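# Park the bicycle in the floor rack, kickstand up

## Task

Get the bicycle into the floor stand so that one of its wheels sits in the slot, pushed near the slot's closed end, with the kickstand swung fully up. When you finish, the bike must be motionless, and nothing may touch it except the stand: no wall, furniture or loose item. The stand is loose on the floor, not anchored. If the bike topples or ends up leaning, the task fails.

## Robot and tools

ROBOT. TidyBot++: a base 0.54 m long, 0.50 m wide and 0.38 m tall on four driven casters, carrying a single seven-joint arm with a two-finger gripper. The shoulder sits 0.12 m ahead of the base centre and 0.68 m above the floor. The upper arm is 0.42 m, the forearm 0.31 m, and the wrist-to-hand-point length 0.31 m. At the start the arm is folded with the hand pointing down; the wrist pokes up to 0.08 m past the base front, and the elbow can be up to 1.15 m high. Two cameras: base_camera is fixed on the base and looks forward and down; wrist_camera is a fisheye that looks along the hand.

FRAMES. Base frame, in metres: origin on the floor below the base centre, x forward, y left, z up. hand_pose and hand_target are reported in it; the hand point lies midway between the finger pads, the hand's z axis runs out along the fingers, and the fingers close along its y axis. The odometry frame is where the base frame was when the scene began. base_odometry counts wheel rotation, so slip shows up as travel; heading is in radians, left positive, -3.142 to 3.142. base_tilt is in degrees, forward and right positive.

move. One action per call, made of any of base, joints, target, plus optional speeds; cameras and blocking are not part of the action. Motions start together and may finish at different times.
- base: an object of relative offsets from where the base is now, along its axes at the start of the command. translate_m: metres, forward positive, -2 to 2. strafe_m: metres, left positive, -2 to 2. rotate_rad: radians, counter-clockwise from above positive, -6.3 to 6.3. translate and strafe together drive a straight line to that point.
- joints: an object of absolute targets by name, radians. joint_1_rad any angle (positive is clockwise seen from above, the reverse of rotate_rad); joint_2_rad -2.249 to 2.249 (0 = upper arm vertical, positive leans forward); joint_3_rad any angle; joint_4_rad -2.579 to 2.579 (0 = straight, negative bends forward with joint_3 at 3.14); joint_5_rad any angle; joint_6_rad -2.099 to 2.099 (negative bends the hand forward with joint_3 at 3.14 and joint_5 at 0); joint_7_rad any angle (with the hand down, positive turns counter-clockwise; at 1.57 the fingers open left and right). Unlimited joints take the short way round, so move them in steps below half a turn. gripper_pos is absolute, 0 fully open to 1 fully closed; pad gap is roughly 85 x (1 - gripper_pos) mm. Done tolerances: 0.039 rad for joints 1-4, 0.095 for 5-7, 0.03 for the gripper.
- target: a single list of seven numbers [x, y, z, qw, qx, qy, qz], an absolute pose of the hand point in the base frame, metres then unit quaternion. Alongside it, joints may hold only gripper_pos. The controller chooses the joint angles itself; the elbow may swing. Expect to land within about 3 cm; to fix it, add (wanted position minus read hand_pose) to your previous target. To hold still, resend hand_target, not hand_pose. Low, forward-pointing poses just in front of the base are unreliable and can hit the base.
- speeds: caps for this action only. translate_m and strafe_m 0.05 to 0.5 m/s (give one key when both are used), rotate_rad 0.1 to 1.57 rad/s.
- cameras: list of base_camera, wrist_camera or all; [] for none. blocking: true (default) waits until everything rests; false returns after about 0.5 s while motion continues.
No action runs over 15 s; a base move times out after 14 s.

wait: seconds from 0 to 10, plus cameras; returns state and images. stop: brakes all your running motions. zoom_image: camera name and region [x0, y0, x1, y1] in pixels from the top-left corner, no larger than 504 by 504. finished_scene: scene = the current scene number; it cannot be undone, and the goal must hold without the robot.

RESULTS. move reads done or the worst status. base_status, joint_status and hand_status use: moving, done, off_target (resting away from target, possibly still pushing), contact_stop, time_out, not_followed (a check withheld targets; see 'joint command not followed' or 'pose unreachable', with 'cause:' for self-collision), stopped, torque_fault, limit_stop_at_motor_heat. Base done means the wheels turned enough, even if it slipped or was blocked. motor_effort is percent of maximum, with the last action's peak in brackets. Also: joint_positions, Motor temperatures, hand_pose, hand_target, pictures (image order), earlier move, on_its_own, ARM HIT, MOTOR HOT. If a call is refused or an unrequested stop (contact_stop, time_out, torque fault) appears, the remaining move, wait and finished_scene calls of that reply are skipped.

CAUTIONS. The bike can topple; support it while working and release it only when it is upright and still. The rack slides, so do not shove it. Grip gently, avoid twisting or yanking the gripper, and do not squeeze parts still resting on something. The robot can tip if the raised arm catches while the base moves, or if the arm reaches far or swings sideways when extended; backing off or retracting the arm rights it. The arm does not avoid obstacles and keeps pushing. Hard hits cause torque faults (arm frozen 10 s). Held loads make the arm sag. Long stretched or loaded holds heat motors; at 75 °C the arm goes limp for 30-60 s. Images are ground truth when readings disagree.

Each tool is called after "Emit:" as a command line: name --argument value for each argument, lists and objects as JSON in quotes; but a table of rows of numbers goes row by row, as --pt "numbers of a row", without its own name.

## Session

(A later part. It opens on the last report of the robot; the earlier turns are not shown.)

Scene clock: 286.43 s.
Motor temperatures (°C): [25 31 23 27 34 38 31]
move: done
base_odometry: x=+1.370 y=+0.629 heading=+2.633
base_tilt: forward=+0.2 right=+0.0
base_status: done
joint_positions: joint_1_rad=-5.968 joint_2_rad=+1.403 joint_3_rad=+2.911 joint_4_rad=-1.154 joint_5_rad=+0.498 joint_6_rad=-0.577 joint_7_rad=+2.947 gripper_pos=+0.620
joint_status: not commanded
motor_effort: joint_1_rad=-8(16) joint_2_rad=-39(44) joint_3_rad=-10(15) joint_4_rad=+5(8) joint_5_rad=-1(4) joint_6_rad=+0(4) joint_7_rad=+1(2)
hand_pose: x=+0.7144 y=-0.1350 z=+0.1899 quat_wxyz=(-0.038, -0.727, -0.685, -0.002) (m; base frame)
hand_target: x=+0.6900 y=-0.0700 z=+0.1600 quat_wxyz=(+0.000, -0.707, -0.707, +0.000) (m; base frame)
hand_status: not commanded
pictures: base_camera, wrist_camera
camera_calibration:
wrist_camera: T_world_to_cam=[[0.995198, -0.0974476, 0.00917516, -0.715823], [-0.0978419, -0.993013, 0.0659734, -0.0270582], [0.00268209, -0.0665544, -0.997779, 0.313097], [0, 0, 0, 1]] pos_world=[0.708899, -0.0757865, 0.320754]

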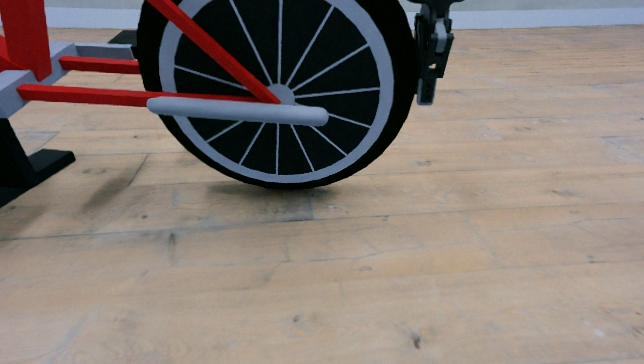

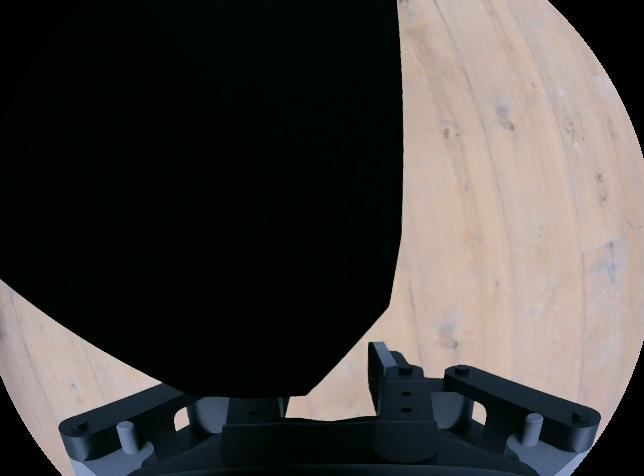

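Emit:
move --base '{"strafe_m": 0.05}' --speeds '{"strafe_m": 0.08}'

Scene clock: 287.67 s.
Motor temperatures (°C): [25 31 23 27 34 38 31]
move: done
base_odometry: x=+1.345 y=+0.586 heading=+2.633
base_tilt: forward=+0.2 right=+0.0
base_status: done
joint_positions: joint_1_rad=-5.933 joint_2_rad=+1.388 joint_3_rad=+2.927 joint_4_rad=-1.158 joint_5_rad=+0.499 joint_6_rad=-0.578 joint_7_rad=+2.947 gripper_pos=+0.620
joint_status: not commanded
motor_effort: joint_1_rad=-15(18) joint_2_rad=-34(39) joint_3_rad=-16(18) joint_4_rad=+7(9) joint_5_rad=-4(6) joint_6_rad=+6(7) joint_7_rad=-1(1)
hand_pose: x=+0.7103 y=-0.1668 z=+0.1972 quat_wxyz=(-0.047, -0.739, -0.672, +0.004) (m; base frame)
hand_target: x=+0.6900 y=-0.0700 z=+0.1600 quat_wxyz=(+0.000, -0.707, -0.707, +0.000) (m; base frame)
hand_status: not commanded
pictures: base_camera, wrist_camera
camera_calibration:
wrist_camera: T_world_to_cam=[[0.990931, -0.133546, 0.0148722, -0.719027], [-0.134329, -0.987317, 0.0846247, -0.03628], [0.00338226, -0.0858551, -0.996302, 0.314282], [0, 0, 0, 1]] pos_world=[0.706569, -0.10486, 0.326884]

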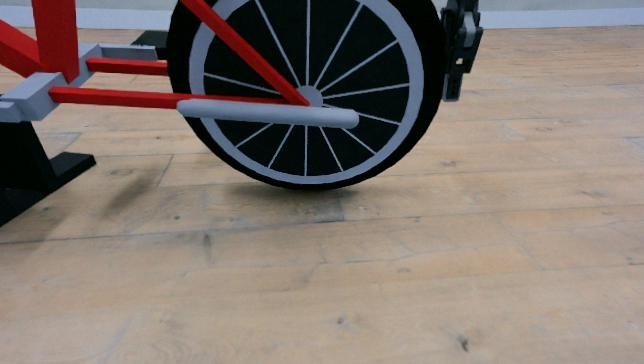

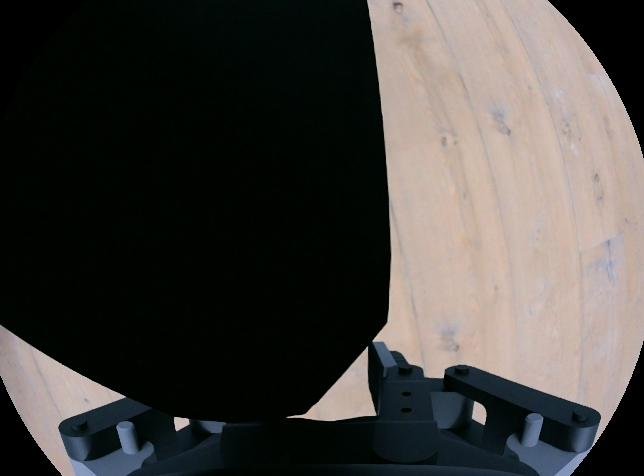

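Emit:
move --base '{"strafe_m": -0.13}' --speeds '{"strafe_m": 0.2}' --cameras '[]'

Emit:
move --target '[0.55, -0.07, 0.48, 0, 0.7071, 0, 0.7071]' --joints '{"gripper_pos": 1.0}'

Scene clock: 289.67 s.
Motor temperatures (°C): [25 31 23 27 34 38 31]
move: done
base_odometry: x=+1.408 y=+0.699 heading=+2.634
base_tilt: forward=+0.2 right=+0.0
base_status: done
joint_positions: joint_1_rad=-6.021 joint_2_rad=+1.426 joint_3_rad=+2.891 joint_4_rad=-1.172 joint_5_rad=+0.499 joint_6_rad=-0.578 joint_7_rad=+2.947 gripper_pos=+0.620
joint_status: not commanded
motor_effort: joint_1_rad=+1(15) joint_2_rad=-45(47) joint_3_rad=-5(16) joint_4_rad=+9(12) joint_5_rad=+1(5) joint_6_rad=+0(7) joint_7_rad=+1(1)
hand_pose: x=+0.7020 y=-0.0858 z=+0.1744 quat_wxyz=(-0.016, -0.706, -0.708, +0.000) (m; base frame)
hand_target: x=+0.6900 y=-0.0700 z=+0.1600 quat_wxyz=(+0.000, -0.707, -0.707, +0.000) (m; base frame)
hand_status: not commanded
pictures: none
No camera images: "cameras" was empty.

Scene clock: 292.97 s.
Motor temperatures (°C): [25 31 23 27 34 38 31]
move: off_target
base_odometry: x=+1.408 y=+0.699 heading=+2.634
base_tilt: forward=+0.2 right=+0.0
base_status: not commanded
joint_positions: joint_1_rad=-5.181 joint_2_rad=+1.820 joint_3_rad=+2.739 joint_4_rad=-2.498 joint_5_rad=+1.026 joint_6_rad=+1.680 joint_7_rad=+2.886 gripper_pos=+0.999
joint_status: all done
motor_effort: joint_1_rad=+1(2) joint_2_rad=-23(46) joint_3_rad=-9(11) joint_4_rad=-12(12) joint_5_rad=+9(10) joint_6_rad=+3(5) joint_7_rad=+1(1)
hand_pose: x=+0.5497 y=-0.0544 z=+0.4508 quat_wxyz=(-0.011, -0.734, -0.063, -0.677) (m; base frame)
hand_target: x=+0.5500 y=-0.0700 z=+0.4800 quat_wxyz=(+0.000, -0.707, +0.000, -0.707) (m; base frame)
hand_status: off_target (0.033 m and 8.7 deg from the pose sent, 0.342 m and 120.1 deg at the start)
pictures: base_camera, wrist_camera
camera_calibration:
wrist_camera: T_world_to_cam=[[0.124567, -0.99036, 0.0605811, -0.139663], [-0.0969917, -0.0729184, -0.99261, 0.54652], [0.987459, 0.117771, -0.10514, -0.354484], [0, 0, 0, 1]] pos_world=[0.420444, -0.0567172, 0.513672]

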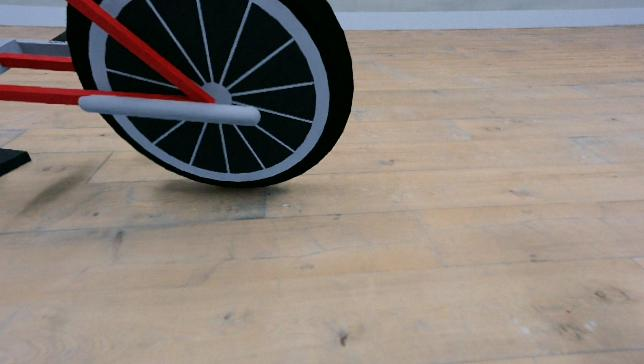

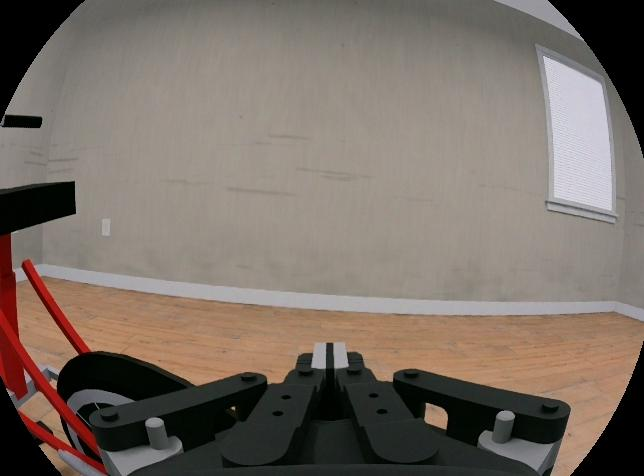

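Emit:
move --target '[0.68, 0.02, 0.49, 0, 0.7071, 0.7071, 0]' --joints '{"gripper_pos": 0.5}'

Scene clock: 296.73 s.
Motor temperatures (°C): [25 31 23 27 34 38 31]
move: off_target
base_odometry: x=+1.408 y=+0.699 heading=+2.634
base_tilt: forward=+0.3 right=+0.0
base_status: not commanded
joint_positions: joint_1_rad=-6.145 joint_2_rad=+0.814 joint_3_rad=+2.809 joint_4_rad=-1.370 joint_5_rad=+0.318 joint_6_rad=-0.927 joint_7_rad=+2.886 gripper_pos=+0.500
joint_status: all done
motor_effort: joint_1_rad=+1(3) joint_2_rad=-40(41) joint_3_rad=-5(12) joint_4_rad=+14(15) joint_5_rad=+0(10) joint_6_rad=+0(6) joint_7_rad=+1(1)
hand_pose: x=+0.7015 y=+0.0226 z=+0.4948 quat_wxyz=(-0.031, -0.702, -0.711, -0.026) (m; base frame)
hand_target: x=+0.6800 y=+0.0200 z=+0.4900 quat_wxyz=(+0.000, -0.707, -0.707, +0.000) (m; base frame)
hand_status: off_target (0.022 m and 4.8 deg from the pose sent, 0.155 m and 111.4 deg at the start)
pictures: base_camera, wrist_camera
camera_calibration:
wrist_camera: T_world_to_cam=[[0.999246, -0.0232508, 0.0311073, -0.705838], [-0.0239502, -0.999464, 0.0223019, 0.0780267], [0.0305721, -0.0230301, -0.999267, 0.60808], [0, 0, 0, 1]] pos_world=[0.688584, 0.0755778, 0.627851]

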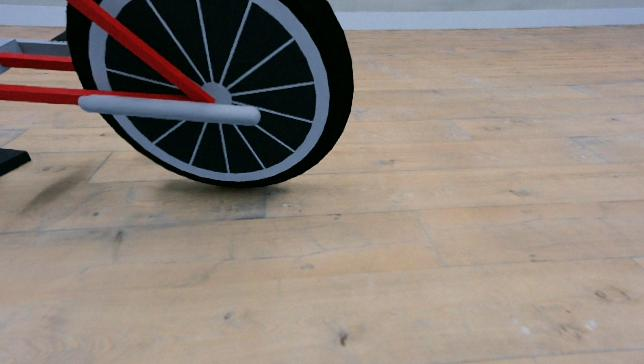

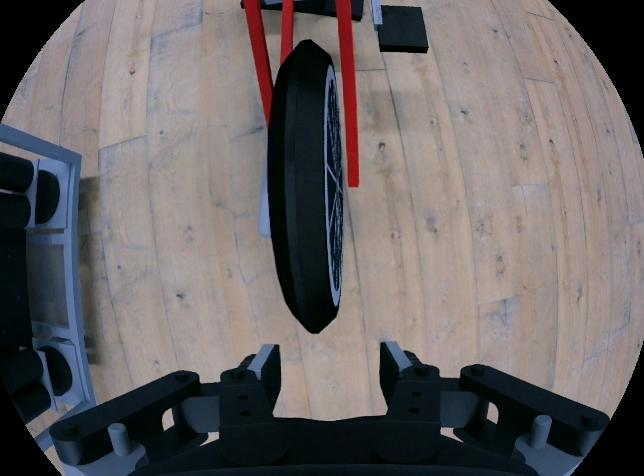

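Emit:
move --target '[0.668, 0.02, 0.49, 0, 0.7071, 0.7071, 0]' --cameras '[]'

Emit:
move --base '{"strafe_m": 0.17}' --speeds '{"strafe_m": 0.15}'

Scene clock: 297.87 s.
Motor temperatures (°C): [25 31 23 27 34 38 31]
move: off_target
base_odometry: x=+1.408 y=+0.699 heading=+2.634
base_tilt: forward=+0.2 right=+0.0
base_status: not commanded
joint_positions: joint_1_rad=-6.145 joint_2_rad=+0.805 joint_3_rad=+2.809 joint_4_rad=-1.403 joint_5_rad=+0.318 joint_6_rad=-0.929 joint_7_rad=+2.886 gripper_pos=+0.500
joint_status: not commanded
motor_effort: joint_1_rad=+1(1) joint_2_rad=-39(40) joint_3_rad=-5(5) joint_4_rad=+14(15) joint_5_rad=+1(2) joint_6_rad=+0(1) joint_7_rad=+1(1)
hand_pose: x=+0.6869 y=+0.0230 z=+0.4912 quat_wxyz=(-0.024, -0.699, -0.714, -0.016) (m; base frame)
hand_target: x=+0.6680 y=+0.0200 z=+0.4900 quat_wxyz=(+0.000, -0.707, -0.707, +0.000) (m; base frame)
hand_status: off_target (0.019 m and 3.6 deg from the pose sent, 0.034 m and 4.8 deg at the start)
pictures: none
No camera images: "cameras" was empty.

Scene clock: 299.63 s.
Motor temperatures (°C): [25 31 23 27 34 38 31]
move: done
base_odometry: x=+1.325 y=+0.551 heading=+2.634
base_tilt: forward=+0.2 right=+0.0
base_status: done
joint_positions: joint_1_rad=-6.145 joint_2_rad=+0.803 joint_3_rad=+2.809 joint_4_rad=-1.403 joint_5_rad=+0.317 joint_6_rad=-0.929 joint_7_rad=+2.886 gripper_pos=+0.500
joint_status: not commanded
motor_effort: joint_1_rad=+1(4) joint_2_rad=-39(42) joint_3_rad=-4(6) joint_4_rad=+14(15) joint_5_rad=+1(2) joint_6_rad=+1(1) joint_7_rad=+1(1)
hand_pose: x=+0.6870 y=+0.0230 z=+0.4917 quat_wxyz=(-0.024, -0.699, -0.714, -0.017) (m; base frame)
hand_target: x=+0.6680 y=+0.0200 z=+0.4900 quat_wxyz=(+0.000, -0.707, -0.707, +0.000) (m; base frame)
hand_status: not commanded
pictures: base_camera, wrist_camera
camera_calibration:
wrist_camera: T_world_to_cam=[[0.999838, -0.0163221, 0.00763154, -0.680186], [-0.0165224, -0.9995, 0.0269647, 0.0707961], [0.0071876, -0.0270864, -0.999607, 0.621727], [0, 0, 0, 1]] pos_world=[0.676777, 0.076499, 0.624765]

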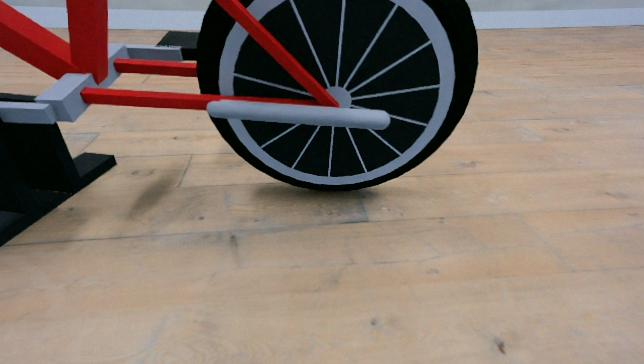

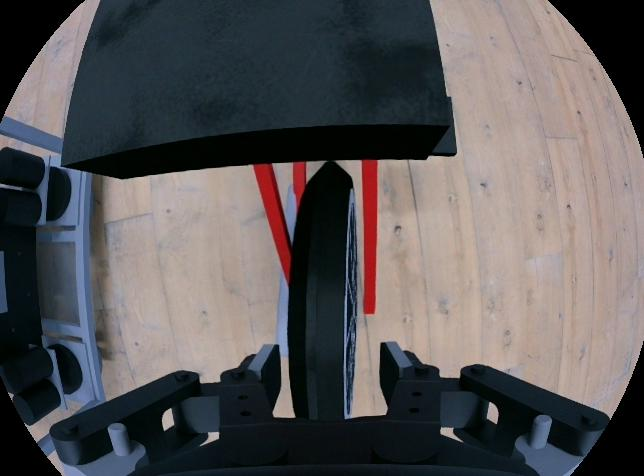

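Emit:
move --base '{"strafe_m": 0.1}' --speeds '{"strafe_m": 0.08}'

Scene clock: 301.53 s.
Motor temperatures (°C): [25 31 23 27 34 38 31]
move: done
base_odometry: x=+1.277 y=+0.463 heading=+2.633
base_tilt: forward=+0.2 right=+0.0
base_status: done
joint_positions: joint_1_rad=-6.112 joint_2_rad=+0.800 joint_3_rad=+2.838 joint_4_rad=-1.403 joint_5_rad=+0.317 joint_6_rad=-0.932 joint_7_rad=+2.886 gripper_pos=+0.500
joint_status: not commanded
motor_effort: joint_1_rad=-4(7) joint_2_rad=-39(42) joint_3_rad=-8(11) joint_4_rad=+14(15) joint_5_rad=-2(5) joint_6_rad=+2(3) joint_7_rad=+0(1)
hand_pose: x=+0.6868 y=-0.0113 z=+0.4917 quat_wxyz=(-0.032, -0.718, -0.695, -0.008) (m; base frame)
hand_target: x=+0.6680 y=+0.0200 z=+0.4900 quat_wxyz=(+0.000, -0.707, -0.707, +0.000) (m; base frame)
hand_status: not commanded
pictures: base_camera, wrist_camera
camera_calibration:
wrist_camera: T_world_to_cam=[[0.99758, -0.0692057, 0.00668515, -0.679207], [-0.0694493, -0.996405, 0.0485091, 0.0622958], [0.00330401, -0.048856, -0.9988, 0.622799], [0, 0, 0, 1]] pos_world=[0.679832, 0.0454943, 0.623571]

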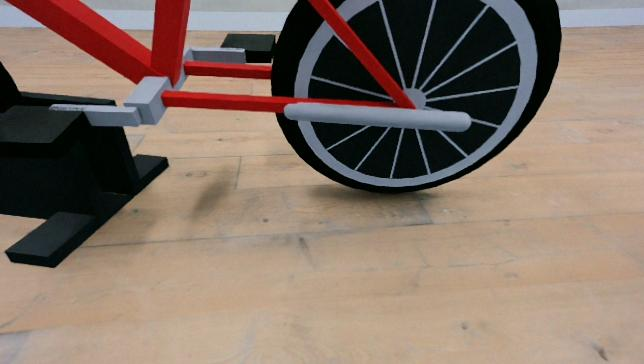

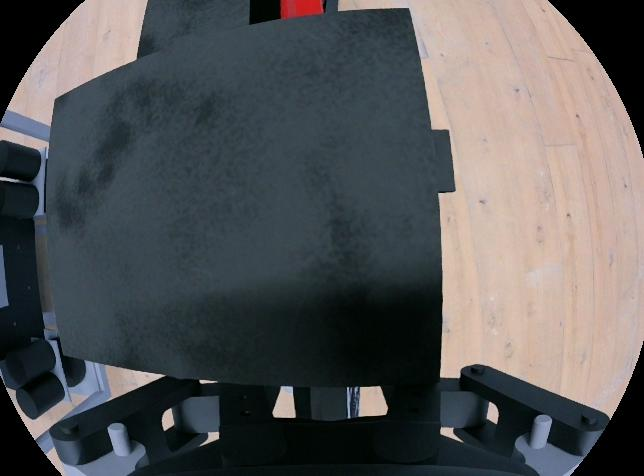

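Emit:
move --base '{"strafe_m": 0.07}' --speeds '{"strafe_m": 0.08}'

Scene clock: 303.03 s.
Motor temperatures (°C): [25 31 23 27 34 38 31]
move: done
base_odometry: x=+1.242 y=+0.402 heading=+2.633
base_tilt: forward=+0.2 right=+0.0
base_status: done
joint_positions: joint_1_rad=-6.043 joint_2_rad=+0.793 joint_3_rad=+2.896 joint_4_rad=-1.401 joint_5_rad=+0.328 joint_6_rad=-0.933 joint_7_rad=+2.886 gripper_pos=+0.500
joint_status: not commanded
motor_effort: joint_1_rad=-16(19) joint_2_rad=-37(39) joint_3_rad=-18(21) joint_4_rad=+11(15) joint_5_rad=-11(14) joint_6_rad=+1(4) joint_7_rad=-1(1)
hand_pose: x=+0.6826 y=-0.0843 z=+0.4927 quat_wxyz=(-0.050, -0.752, -0.657, +0.012) (m; base frame)
hand_target: x=+0.6680 y=+0.0200 z=+0.4900 quat_wxyz=(+0.000, -0.707, -0.707, +0.000) (m; base frame)
hand_status: not commanded
pictures: base_camera, wrist_camera
camera_calibration:
wrist_camera: T_world_to_cam=[[0.985087, -0.171626, 0.0121714, -0.682821], [-0.171978, -0.980034, 0.0997823, 0.0352844], [-0.00519677, -0.100387, -0.994935, 0.619812], [0, 0, 0, 1]] pos_world=[0.681928, -0.0203884, 0.621463]

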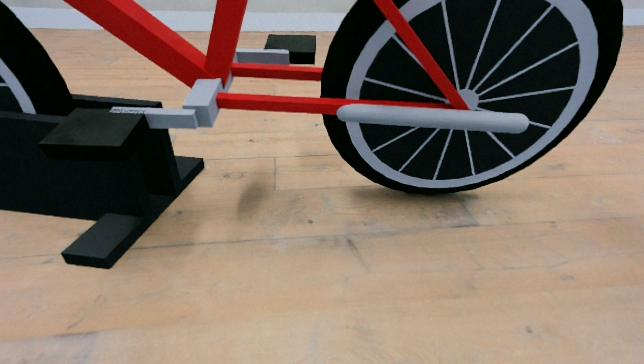

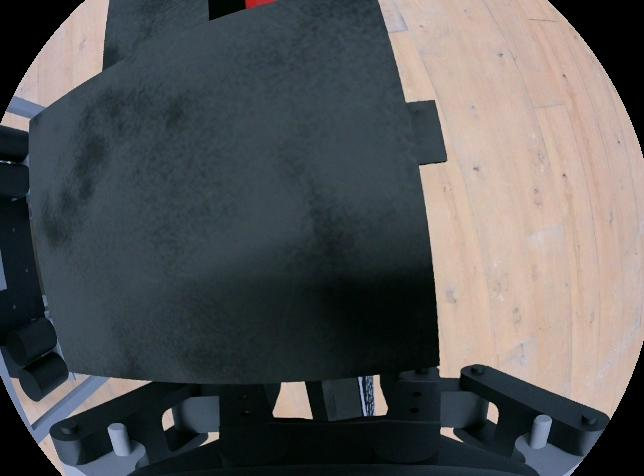

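Emit:
zoom_image --camera "base_camera" --region '[0, 40, 260, 280]'

Scaled by 1.938.

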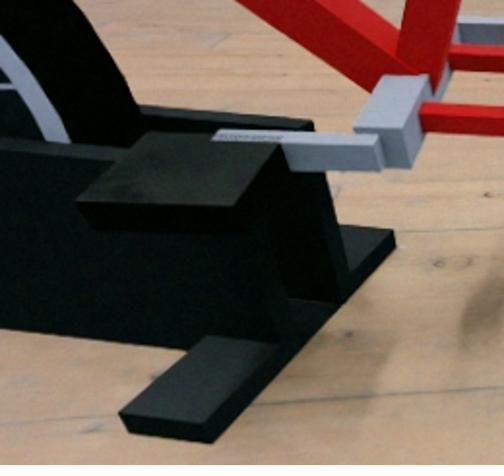

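Emit:
move --base '{"strafe_m": -0.1}' --speeds '{"strafe_m": 0.15}'

Emit:
move --target '[0.50, 0.15, 0.48, 0, 0.7071, 0.7071, 0]'

Scene clock: 305.33 s.
Motor temperatures (°C): [25 31 23 27 34 38 31]
move: done
base_odometry: x=+1.291 y=+0.490 heading=+2.633
base_tilt: forward=+0.2 right=-0.1
base_status: done
joint_positions: joint_1_rad=-6.135 joint_2_rad=+0.793 joint_3_rad=+2.842 joint_4_rad=-1.405 joint_5_rad=+0.306 joint_6_rad=-0.934 joint_7_rad=+2.886 gripper_pos=+0.500
joint_status: not commanded
motor_effort: joint_1_rad=+1(15) joint_2_rad=-40(40) joint_3_rad=-4(18) joint_4_rad=+14(15) joint_5_rad=+2(10) joint_6_rad=+0(3) joint_7_rad=+1(1)
hand_pose: x=+0.6861 y=+0.0019 z=+0.4944 quat_wxyz=(-0.030, -0.713, -0.700, -0.010) (m; base frame)
hand_target: x=+0.6680 y=+0.0200 z=+0.4900 quat_wxyz=(+0.000, -0.707, -0.707, +0.000) (m; base frame)
hand_status: not commanded
pictures: base_camera, wrist_camera
camera_calibration:
wrist_camera: T_world_to_cam=[[0.998431, -0.0555669, 0.00693375, -0.678278], [-0.0558183, -0.997479, 0.0438259, 0.0682366], [0.004481, -0.0441441, -0.999015, 0.625509], [0, 0, 0, 1]] pos_world=[0.67822, 0.0579872, 0.626605]

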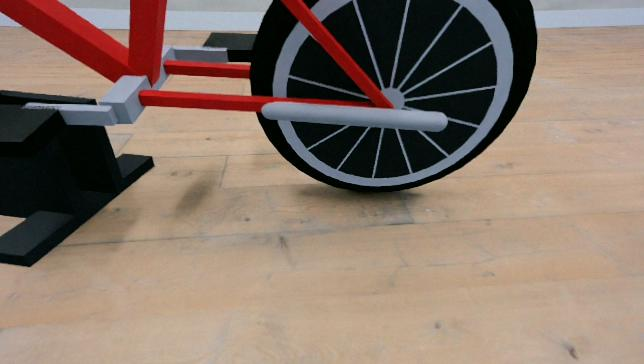

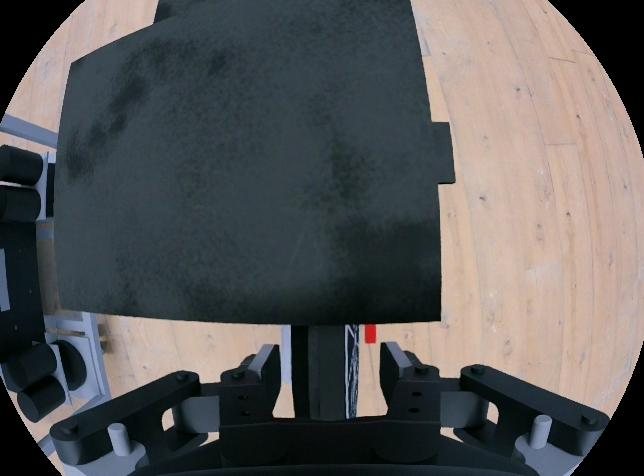

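Scene clock: 307.13 s.
Motor temperatures (°C): [25 31 23 27 34 38 31]
move: off_target
base_odometry: x=+1.291 y=+0.490 heading=+2.633
base_tilt: forward=+0.3 right=+0.0
base_status: not commanded
joint_positions: joint_1_rad=-6.319 joint_2_rad=+0.588 joint_3_rad=+2.842 joint_4_rad=-1.914 joint_5_rad=+0.346 joint_6_rad=-0.778 joint_7_rad=+2.496 gripper_pos=+0.500
joint_status: not commanded
motor_effort: joint_1_rad=-10(14) joint_2_rad=-28(40) joint_3_rad=-14(19) joint_4_rad=+9(14) joint_5_rad=-6(10) joint_6_rad=+2(3) joint_7_rad=+3(3)
hand_pose: x=+0.5037 y=+0.0720 z=+0.4797 quat_wxyz=(-0.016, -0.737, -0.674, +0.055) (m; base frame)
hand_target: x=+0.5000 y=+0.1500 z=+0.4800 quat_wxyz=(+0.000, -0.707, -0.707, +0.000) (m; base frame)
hand_status: off_target (0.078 m and 8.4 deg from the pose sent, 0.238 m and 3.8 deg at the start)
pictures: base_camera, wrist_camera
camera_calibration:
wrist_camera: T_world_to_cam=[[0.986292, -0.1333, -0.0972554, -0.430561], [-0.121072, -0.985076, 0.122336, 0.122884], [-0.112111, -0.108884, -0.987712, 0.672652], [0, 0, 0, 1]] pos_world=[0.514948, 0.136897, 0.60748]

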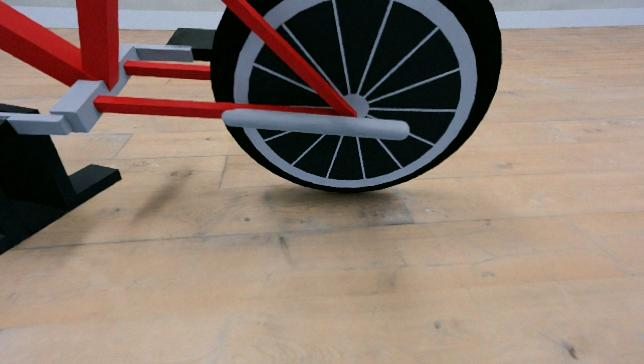

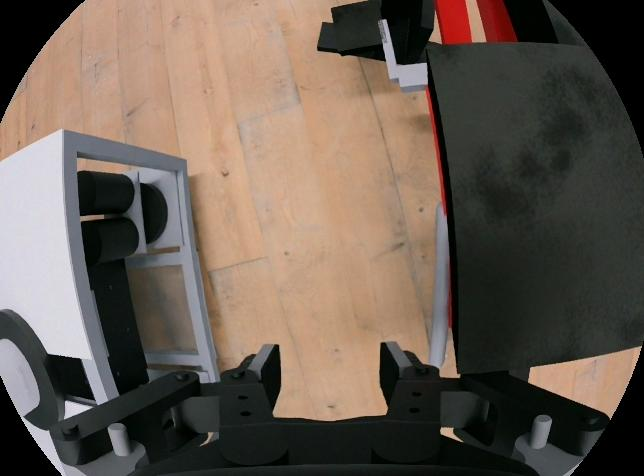

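Emit:
move --target '[0.48, 0.03, 0.50, 0, 0.7071, 0.7071, 0]'

Scene clock: 308.73 s.
Motor temperatures (°C): [25 31 23 27 34 38 31]
move: off_target
base_odometry: x=+1.291 y=+0.490 heading=+2.633
base_tilt: forward=+0.2 right=+0.0
base_status: not commanded
joint_positions: joint_1_rad=-6.074 joint_2_rad=+0.481 joint_3_rad=+2.761 joint_4_rad=-2.049 joint_5_rad=+0.329 joint_6_rad=-0.733 joint_7_rad=+2.720 gripper_pos=+0.500
joint_status: not commanded
motor_effort: joint_1_rad=+1(10) joint_2_rad=-25(30) joint_3_rad=-2(15) joint_4_rad=+10(11) joint_5_rad=+1(6) joint_6_rad=-1(2) joint_7_rad=+1(3)
hand_pose: x=+0.4686 y=+0.0122 z=+0.4987 quat_wxyz=(+0.000, -0.717, -0.696, +0.038) (m; base frame)
hand_target: x=+0.4800 y=+0.0300 z=+0.5000 quat_wxyz=(+0.000, -0.707, -0.707, +0.000) (m; base frame)
hand_status: off_target (0.021 m and 4.7 deg from the pose sent, 0.052 m and 8.4 deg at the start)
pictures: base_camera, wrist_camera
camera_calibration:
wrist_camera: T_world_to_cam=[[0.992322, -0.0693246, -0.102426, -0.403016], [-0.0618641, -0.995315, 0.0743048, 0.0537129], [-0.107097, -0.0673978, -0.991962, 0.680198], [0, 0, 0, 1]] pos_world=[0.476092, 0.0713661, 0.62946]

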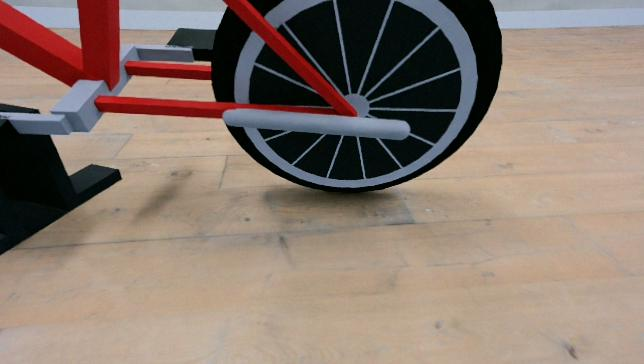

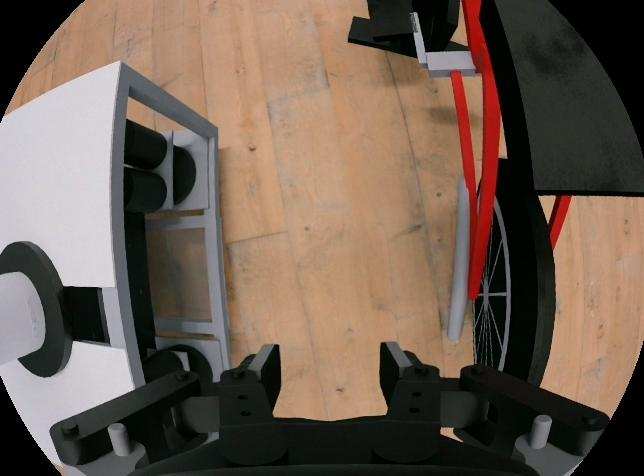

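Emit:
move --joints '{"joint_1_rad": 0, "joint_2_rad": -0.3, "joint_3_rad": 3.14, "joint_4_rad": -2.4, "joint_5_rad": 0, "joint_6_rad": -0.4, "joint_7_rad": 1.57}' --cameras '[]'

Emit:
move --base '{"strafe_m": 0.45}'

Scene clock: 311.33 s.
Motor temperatures (°C): [25 31 23 27 34 38 31]
move: done
base_odometry: x=+1.291 y=+0.490 heading=+2.633
base_tilt: forward=+0.2 right=+0.0
base_status: not commanded
joint_positions: joint_1_rad=-6.265 joint_2_rad=-0.286 joint_3_rad=+3.112 joint_4_rad=-2.385 joint_5_rad=+0.052 joint_6_rad=-0.477 joint_7_rad=+1.618 gripper_pos=+0.500
joint_status: all done
motor_effort: joint_1_rad=+1(1) joint_2_rad=-6(26) joint_3_rad=+0(4) joint_4_rad=+18(18) joint_5_rad=+1(3) joint_6_rad=+4(5) joint_7_rad=+1(2)
hand_pose: x=+0.4382 y=-0.0031 z=+0.6641 quat_wxyz=(-0.027, -0.959, -0.048, -0.278) (m; base frame)
hand_target: x=+0.4523 y=+0.0019 z=+0.6757 quat_wxyz=(+0.000, -0.949, +0.000, -0.315) (m; base frame)
hand_status: not commanded
pictures: none
No camera images: "cameras" was empty.

Scene clock: 313.77 s.
Motor temperatures (°C): [25 31 23 27 34 38 31]
move: done
base_odometry: x=+1.072 y=+0.096 heading=+2.633
base_tilt: forward=+0.2 right=+0.0
base_status: done
joint_positions: joint_1_rad=-6.263 joint_2_rad=-0.289 joint_3_rad=+3.141 joint_4_rad=-2.389 joint_5_rad=+0.048 joint_6_rad=-0.474 joint_7_rad=+1.616 gripper_pos=+0.500
joint_status: not commanded
motor_effort: joint_1_rad=-2(6) joint_2_rad=-5(7) joint_3_rad=-2(6) joint_4_rad=+18(19) joint_5_rad=-1(4) joint_6_rad=+5(7) joint_7_rad=+1(1)
hand_pose: x=+0.4377 y=-0.0117 z=+0.6641 quat_wxyz=(-0.025, -0.959, -0.029, -0.279) (m; base frame)
hand_target: x=+0.4523 y=+0.0019 z=+0.6757 quat_wxyz=(+0.000, -0.949, +0.000, -0.315) (m; base frame)
hand_status: not commanded
pictures: base_camera, wrist_camera
camera_calibration:
wrist_camera: T_world_to_cam=[[0.0381203, -0.99927, 0.00249486, -0.0199766], [-0.85251, -0.0338239, -0.521616, 0.768875], [0.52132, 0.0177572, -0.853177, 0.473172], [0, 0, 0, 1]] pos_world=[0.409562, -0.00235785, 0.804806]

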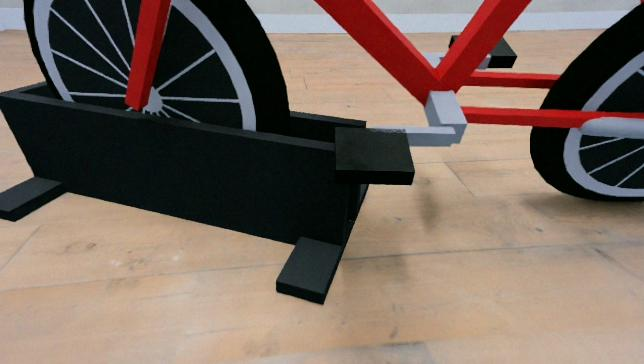

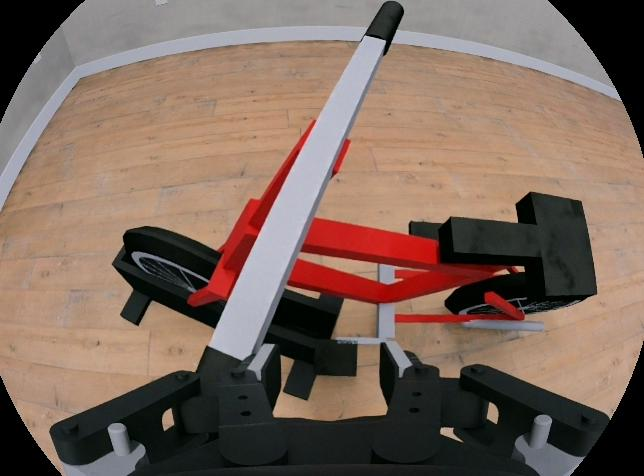

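Emit:
move --base '{"strafe_m": 0.3}'

Emit:
zoom_image --camera "base_camera" --region '[60, 0, 400, 250]'

Emit:
zoom_image --camera "wrist_camera" --region '[150, 150, 600, 400]'

Scene clock: 317.17 s.
Motor temperatures (°C): [25 30 23 27 34 38 31]
move: done
base_odometry: x=+0.926 y=-0.166 heading=+2.633
base_tilt: forward=+0.2 right=+0.0
base_status: done
joint_positions: joint_1_rad=-6.272 joint_2_rad=-0.306 joint_3_rad=+3.154 joint_4_rad=-2.391 joint_5_rad=+0.026 joint_6_rad=-0.452 joint_7_rad=+1.613 gripper_pos=+0.500
joint_status: not commanded
motor_effort: joint_1_rad=-1(18) joint_2_rad=-4(6) joint_3_rad=-2(18) joint_4_rad=+16(19) joint_5_rad=+0(13) joint_6_rad=+3(7) joint_7_rad=+1(1)
hand_pose: x=+0.4429 y=-0.0099 z=+0.6724 quat_wxyz=(-0.017, -0.954, -0.017, -0.297) (m; base frame)
hand_target: x=+0.4523 y=+0.0019 z=+0.6757 quat_wxyz=(+0.000, -0.949, +0.000, -0.315) (m; base frame)
hand_status: not commanded
pictures: base_camera, wrist_camera
camera_calibration:
wrist_camera: T_world_to_cam=[[0.0217483, -0.999558, -0.020257, 0.00415833], [-0.832725, -0.00689823, -0.553644, 0.790681], [0.55326, 0.0289093, -0.832507, 0.449535], [0, 0, 0, 1]] pos_world=[0.40962, -0.00338496, 0.812081]

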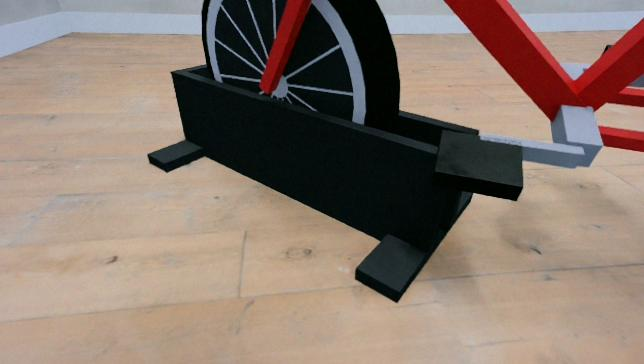

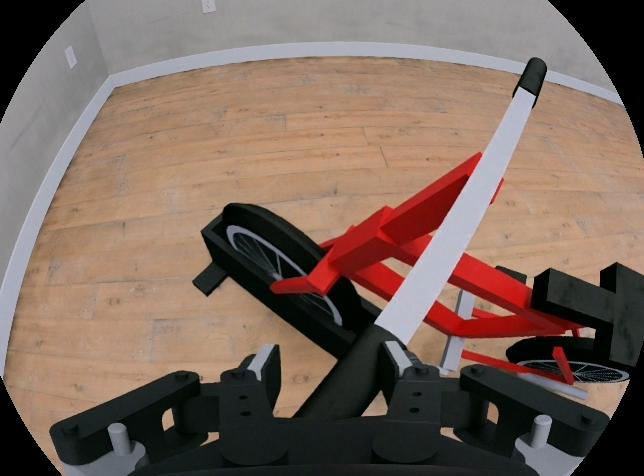

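Scaled by 1.482.

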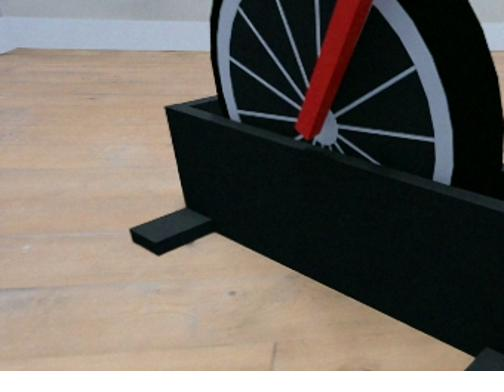

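Scaled by 1.120.

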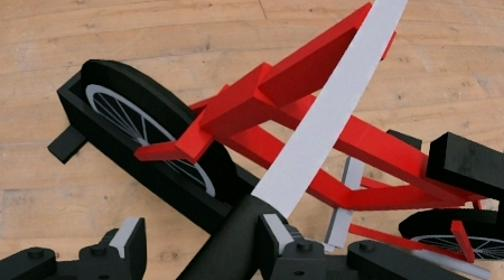

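Emit:
move --base '{"translate_m": -0.25}' --speeds '{"translate_m": 0.2}'

Scene clock: 320.07 s.
Motor temperatures (°C): [25 30 23 27 34 38 31]
move: done
base_odometry: x=+1.144 y=-0.288 heading=+2.632
base_tilt: forward=+0.2 right=+0.0
base_status: done
joint_positions: joint_1_rad=-6.274 joint_2_rad=-0.305 joint_3_rad=+3.154 joint_4_rad=-2.393 joint_5_rad=+0.026 joint_6_rad=-0.451 joint_7_rad=+1.613 gripper_pos=+0.500
joint_status: not commanded
motor_effort: joint_1_rad=+1(1) joint_2_rad=-6(7) joint_3_rad=+0(2) joint_4_rad=+18(20) joint_5_rad=+1(2) joint_6_rad=+5(6) joint_7_rad=+1(1)
hand_pose: x=+0.4424 y=-0.0091 z=+0.6715 quat_wxyz=(-0.016, -0.955, -0.019, -0.296) (m; base frame)
hand_target: x=+0.4523 y=+0.0019 z=+0.6757 quat_wxyz=(+0.000, -0.949, +0.000, -0.315) (m; base frame)
hand_status: not commanded
pictures: base_camera, wrist_camera
camera_calibration:
wrist_camera: T_world_to_cam=[[0.0239204, -0.999507, -0.0203437, 0.00397767], [-0.833855, -0.00872241, -0.551915, 0.789104], [0.551465, 0.0301657, -0.833652, 0.450615], [0, 0, 0, 1]] pos_world=[0.409406, -0.00273451, 0.811255]

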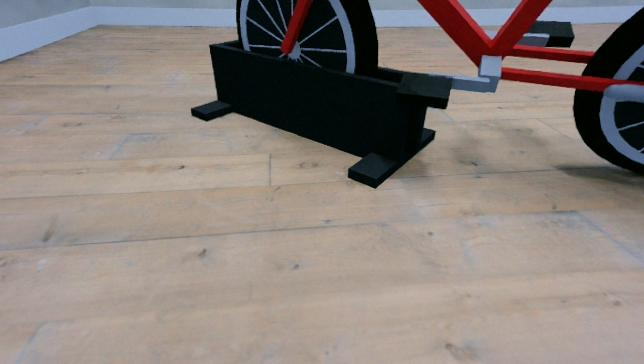

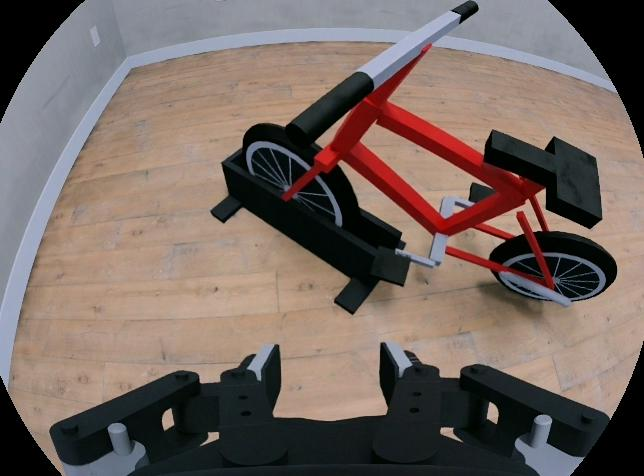

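Emit:
wait --seconds 2

Emit:
zoom_image --camera "base_camera" --region '[180, 0, 644, 200]'

Emit:
zoom_image --camera "wrist_camera" --region '[200, 0, 640, 330]'

Scene clock: 322.73 s.
Motor temperatures (°C): [25 30 23 27 34 38 31]
base_odometry: x=+1.144 y=-0.288 heading=+2.632
base_tilt: forward=+0.2 right=+0.1
base_status: done
joint_positions: joint_1_rad=-6.274 joint_2_rad=-0.305 joint_3_rad=+3.154 joint_4_rad=-2.393 joint_5_rad=+0.026 joint_6_rad=-0.451 joint_7_rad=+1.613 gripper_pos=+0.500
joint_status: not commanded
motor_effort: joint_1_rad=+1(1) joint_2_rad=-6(7) joint_3_rad=+0(2) joint_4_rad=+18(20) joint_5_rad=+1(2) joint_6_rad=+5(6) joint_7_rad=+1(1)
hand_pose: x=+0.4424 y=-0.0091 z=+0.6715 quat_wxyz=(-0.016, -0.955, -0.019, -0.296) (m; base frame)
hand_target: x=+0.4523 y=+0.0019 z=+0.6757 quat_wxyz=(+0.000, -0.949, +0.000, -0.315) (m; base frame)
hand_status: not commanded
wait: 2.00 s; at rest from the start
pictures: base_camera, wrist_camera
camera_calibration:
wrist_camera: T_world_to_cam=[[0.0239204, -0.999507, -0.0203437, 0.00397767], [-0.833855, -0.00872241, -0.551915, 0.789104], [0.551465, 0.0301657, -0.833652, 0.450615], [0, 0, 0, 1]] pos_world=[0.409406, -0.00273451, 0.811255]

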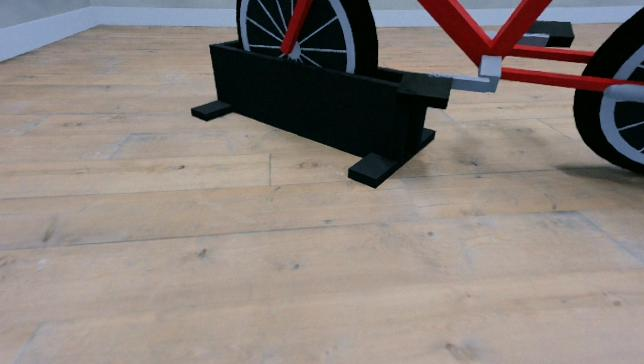

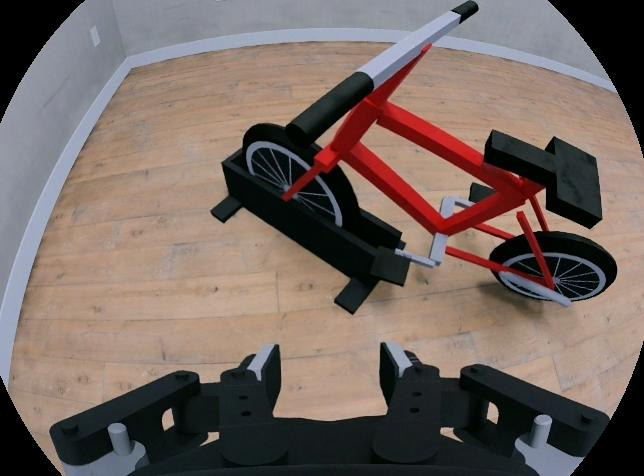

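Scaled by 1.086.

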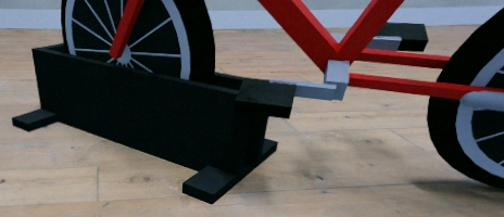

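Scaled by 1.145.

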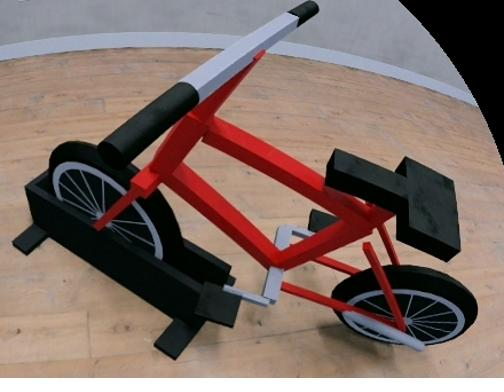

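Emit:
move --base '{"strafe_m": -0.12}' --joints '{"gripper_pos": 1.0}' --cameras '[]'

Emit:
move --target '[0.52, 0.0, 0.25, 0, 0.905, 0, 0.425]'

Scene clock: 325.23 s.
Motor temperatures (°C): [25 30 23 27 34 38 31]
move: done
base_odometry: x=+1.203 y=-0.183 heading=+2.632
base_tilt: forward=+0.2 right=+0.0
base_status: done
joint_positions: joint_1_rad=-6.274 joint_2_rad=-0.305 joint_3_rad=+3.154 joint_4_rad=-2.393 joint_5_rad=+0.026 joint_6_rad=-0.451 joint_7_rad=+1.613 gripper_pos=+0.999
joint_status: all done
motor_effort: joint_1_rad=+1(1) joint_2_rad=-6(6) joint_3_rad=+0(1) joint_4_rad=+18(19) joint_5_rad=+1(2) joint_6_rad=+5(6) joint_7_rad=+1(1)
hand_pose: x=+0.4424 y=-0.0091 z=+0.6715 quat_wxyz=(-0.016, -0.955, -0.019, -0.296) (m; base frame)
hand_target: x=+0.4523 y=+0.0019 z=+0.6757 quat_wxyz=(+0.000, -0.949, +0.000, -0.315) (m; base frame)
hand_status: not commanded
pictures: none
No camera images: "cameras" was empty.

Scene clock: 328.83 s.
Motor temperatures (°C): [25 30 23 27 34 38 31]
move: off_target
base_odometry: x=+1.203 y=-0.183 heading=+2.632
base_tilt: forward=+0.2 right=+0.0
base_status: not commanded
joint_positions: joint_1_rad=-6.277 joint_2_rad=+1.666 joint_3_rad=+3.154 joint_4_rad=-2.395 joint_5_rad=+0.026 joint_6_rad=+1.751 joint_7_rad=+1.597 gripper_pos=+0.999
joint_status: not commanded
motor_effort: joint_1_rad=+1(1) joint_2_rad=-28(32) joint_3_rad=-1(2) joint_4_rad=-8(18) joint_5_rad=+1(2) joint_6_rad=+6(7) joint_7_rad=+1(1)
hand_pose: x=+0.5179 y=+0.0015 z=+0.2415 quat_wxyz=(+0.000, -0.915, -0.015, -0.404) (m; base frame)
hand_target: x=+0.5200 y=+0.0000 z=+0.2500 quat_wxyz=(+0.000, -0.905, +0.000, -0.425) (m; base frame)
hand_status: off_target (0.009 m and 3.2 deg from the pose sent, 0.429 m and 16.1 deg at the start; a joint's target at an end of its range on 12 of 91 steps)
pictures: base_camera, wrist_camera
camera_calibration:
wrist_camera: T_world_to_cam=[[0.0403351, -0.997931, -0.0500748, 0.00273013], [-0.686821, 0.00870817, -0.726774, 0.580885], [0.725707, 0.0637069, -0.685048, -0.0760202], [0, 0, 0, 1]] pos_world=[0.454022, 0.00250905, 0.370232]

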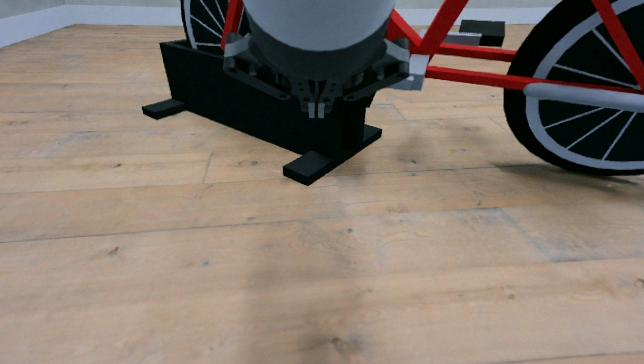

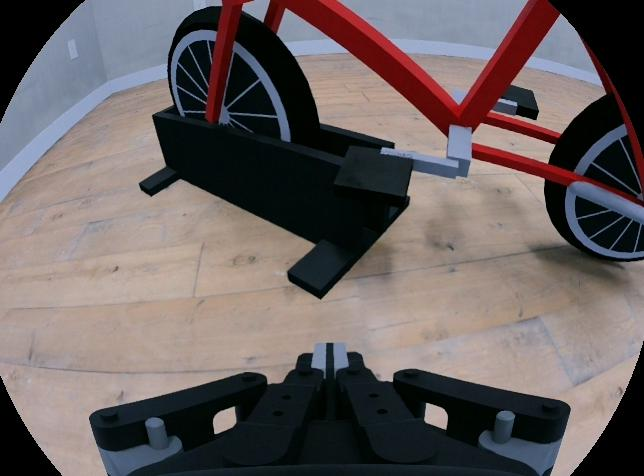

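Emit:
move --target '[0.70, 0.05, 0.12, 0, 0.905, 0, 0.425]'

Scene clock: 378.37 s.
Motor temperatures (°C): [25 30 23 27 34 38 31]
move: off_target
base_odometry: x=+1.203 y=-0.183 heading=+2.632
base_tilt: forward=+0.2 right=+0.0
base_status: not commanded
joint_positions: joint_1_rad=-6.439 joint_2_rad=+1.674 joint_3_rad=+3.154 joint_4_rad=-1.681 joint_5_rad=-0.076 joint_6_rad=+1.168 joint_7_rad=+1.536 gripper_pos=+0.999
joint_status: not commanded
motor_effort: joint_1_rad=+1(1) joint_2_rad=-38(39) joint_3_rad=+0(2) joint_4_rad=+2(8) joint_5_rad=+0(2) joint_6_rad=+7(8) joint_7_rad=+1(1)
hand_pose: x=+0.7209 y=+0.0677 z=+0.1516 quat_wxyz=(+0.014, -0.887, -0.028, -0.460) (m; base frame)
hand_target: x=+0.7000 y=+0.0500 z=+0.1200 quat_wxyz=(+0.000, -0.905, +0.000, -0.425) (m; base frame)
hand_status: off_target (0.042 m and 5.7 deg from the pose sent, 0.224 m and 3.2 deg at the start)
pictures: base_camera, wrist_camera
camera_calibration:
wrist_camera: T_world_to_cam=[[0.0823621, -0.994847, -0.0591237, 0.0269607], [-0.59184, -0.0010939, -0.806055, 0.59863], [0.801837, 0.10138, -0.58888, -0.36109], [0, 0, 0, 1]] pos_world=[0.641608, 0.064084, 0.271484]

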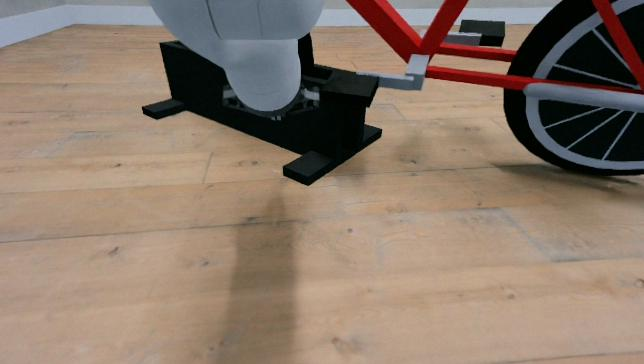

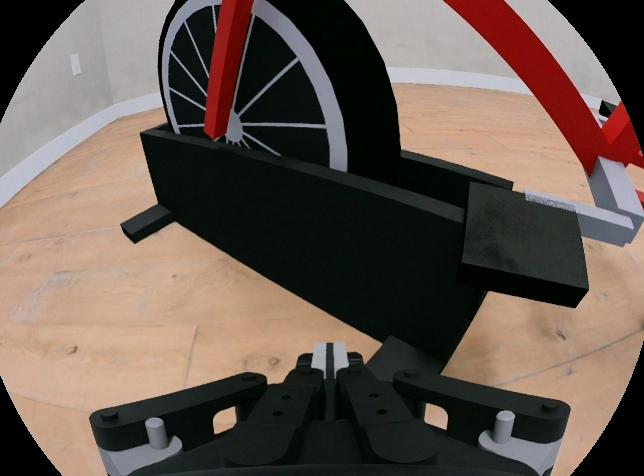

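Emit:
move --target '[0.695, 0.035, 0.08, 0, 0.905, 0, 0.425]' --cameras '[]'

Emit:
move --base '{"translate_m": 0.09}' --speeds '{"translate_m": 0.07}'

Scene clock: 379.70 s.
Motor temperatures (°C): [25 30 23 27 34 38 31]
move: off_target
base_odometry: x=+1.203 y=-0.183 heading=+2.632
base_tilt: forward=+0.2 right=+0.0
base_status: not commanded
joint_positions: joint_1_rad=-6.425 joint_2_rad=+1.783 joint_3_rad=+3.154 joint_4_rad=-1.579 joint_5_rad=-0.076 joint_6_rad=+1.161 joint_7_rad=+1.536 gripper_pos=+0.999
joint_status: not commanded
motor_effort: joint_1_rad=+1(2) joint_2_rad=-38(40) joint_3_rad=-1(1) joint_4_rad=+1(3) joint_5_rad=+0(2) joint_6_rad=+7(8) joint_7_rad=+1(1)
hand_pose: x=+0.7102 y=+0.0580 z=+0.1035 quat_wxyz=(+0.011, -0.891, -0.022, -0.454) (m; base frame)
hand_target: x=+0.6950 y=+0.0350 z=+0.0800 quat_wxyz=(+0.000, -0.905, +0.000, -0.425) (m; base frame)
hand_status: off_target (0.036 m and 4.7 deg from the pose sent, 0.083 m and 5.7 deg at the start)
pictures: none
No camera images: "cameras" was empty.

Scene clock: 381.47 s.
Motor temperatures (°C): [25 30 23 27 34 38 31]
move: done
base_odometry: x=+1.124 y=-0.139 heading=+2.632
base_tilt: forward=+0.3 right=+0.0
base_status: done
joint_positions: joint_1_rad=-6.425 joint_2_rad=+1.783 joint_3_rad=+3.154 joint_4_rad=-1.577 joint_5_rad=-0.076 joint_6_rad=+1.161 joint_7_rad=+1.536 gripper_pos=+0.999
joint_status: not commanded
motor_effort: joint_1_rad=+1(1) joint_2_rad=-38(39) joint_3_rad=-1(1) joint_4_rad=+2(3) joint_5_rad=+1(2) joint_6_rad=+7(7) joint_7_rad=+1(1)
hand_pose: x=+0.7113 y=+0.0582 z=+0.1038 quat_wxyz=(+0.011, -0.890, -0.022, -0.455) (m; base frame)
hand_target: x=+0.6950 y=+0.0350 z=+0.0800 quat_wxyz=(+0.000, -0.905, +0.000, -0.425) (m; base frame)
hand_status: not commanded
pictures: base_camera, wrist_camera
camera_calibration:
wrist_camera: T_world_to_cam=[[0.0688279, -0.99588, -0.0590329, 0.0251356], [-0.600794, 0.00586261, -0.799382, 0.559637], [0.796435, 0.0904864, -0.597916, -0.375154], [0, 0, 0, 1]] pos_world=[0.633282, 0.0556974, 0.224538]

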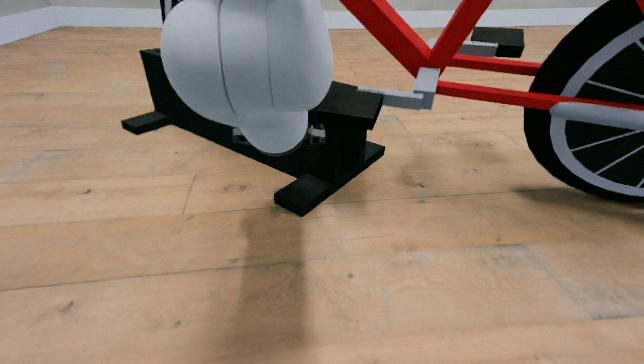

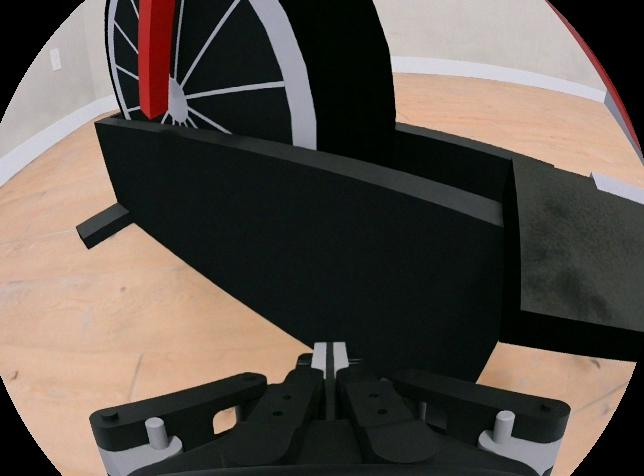

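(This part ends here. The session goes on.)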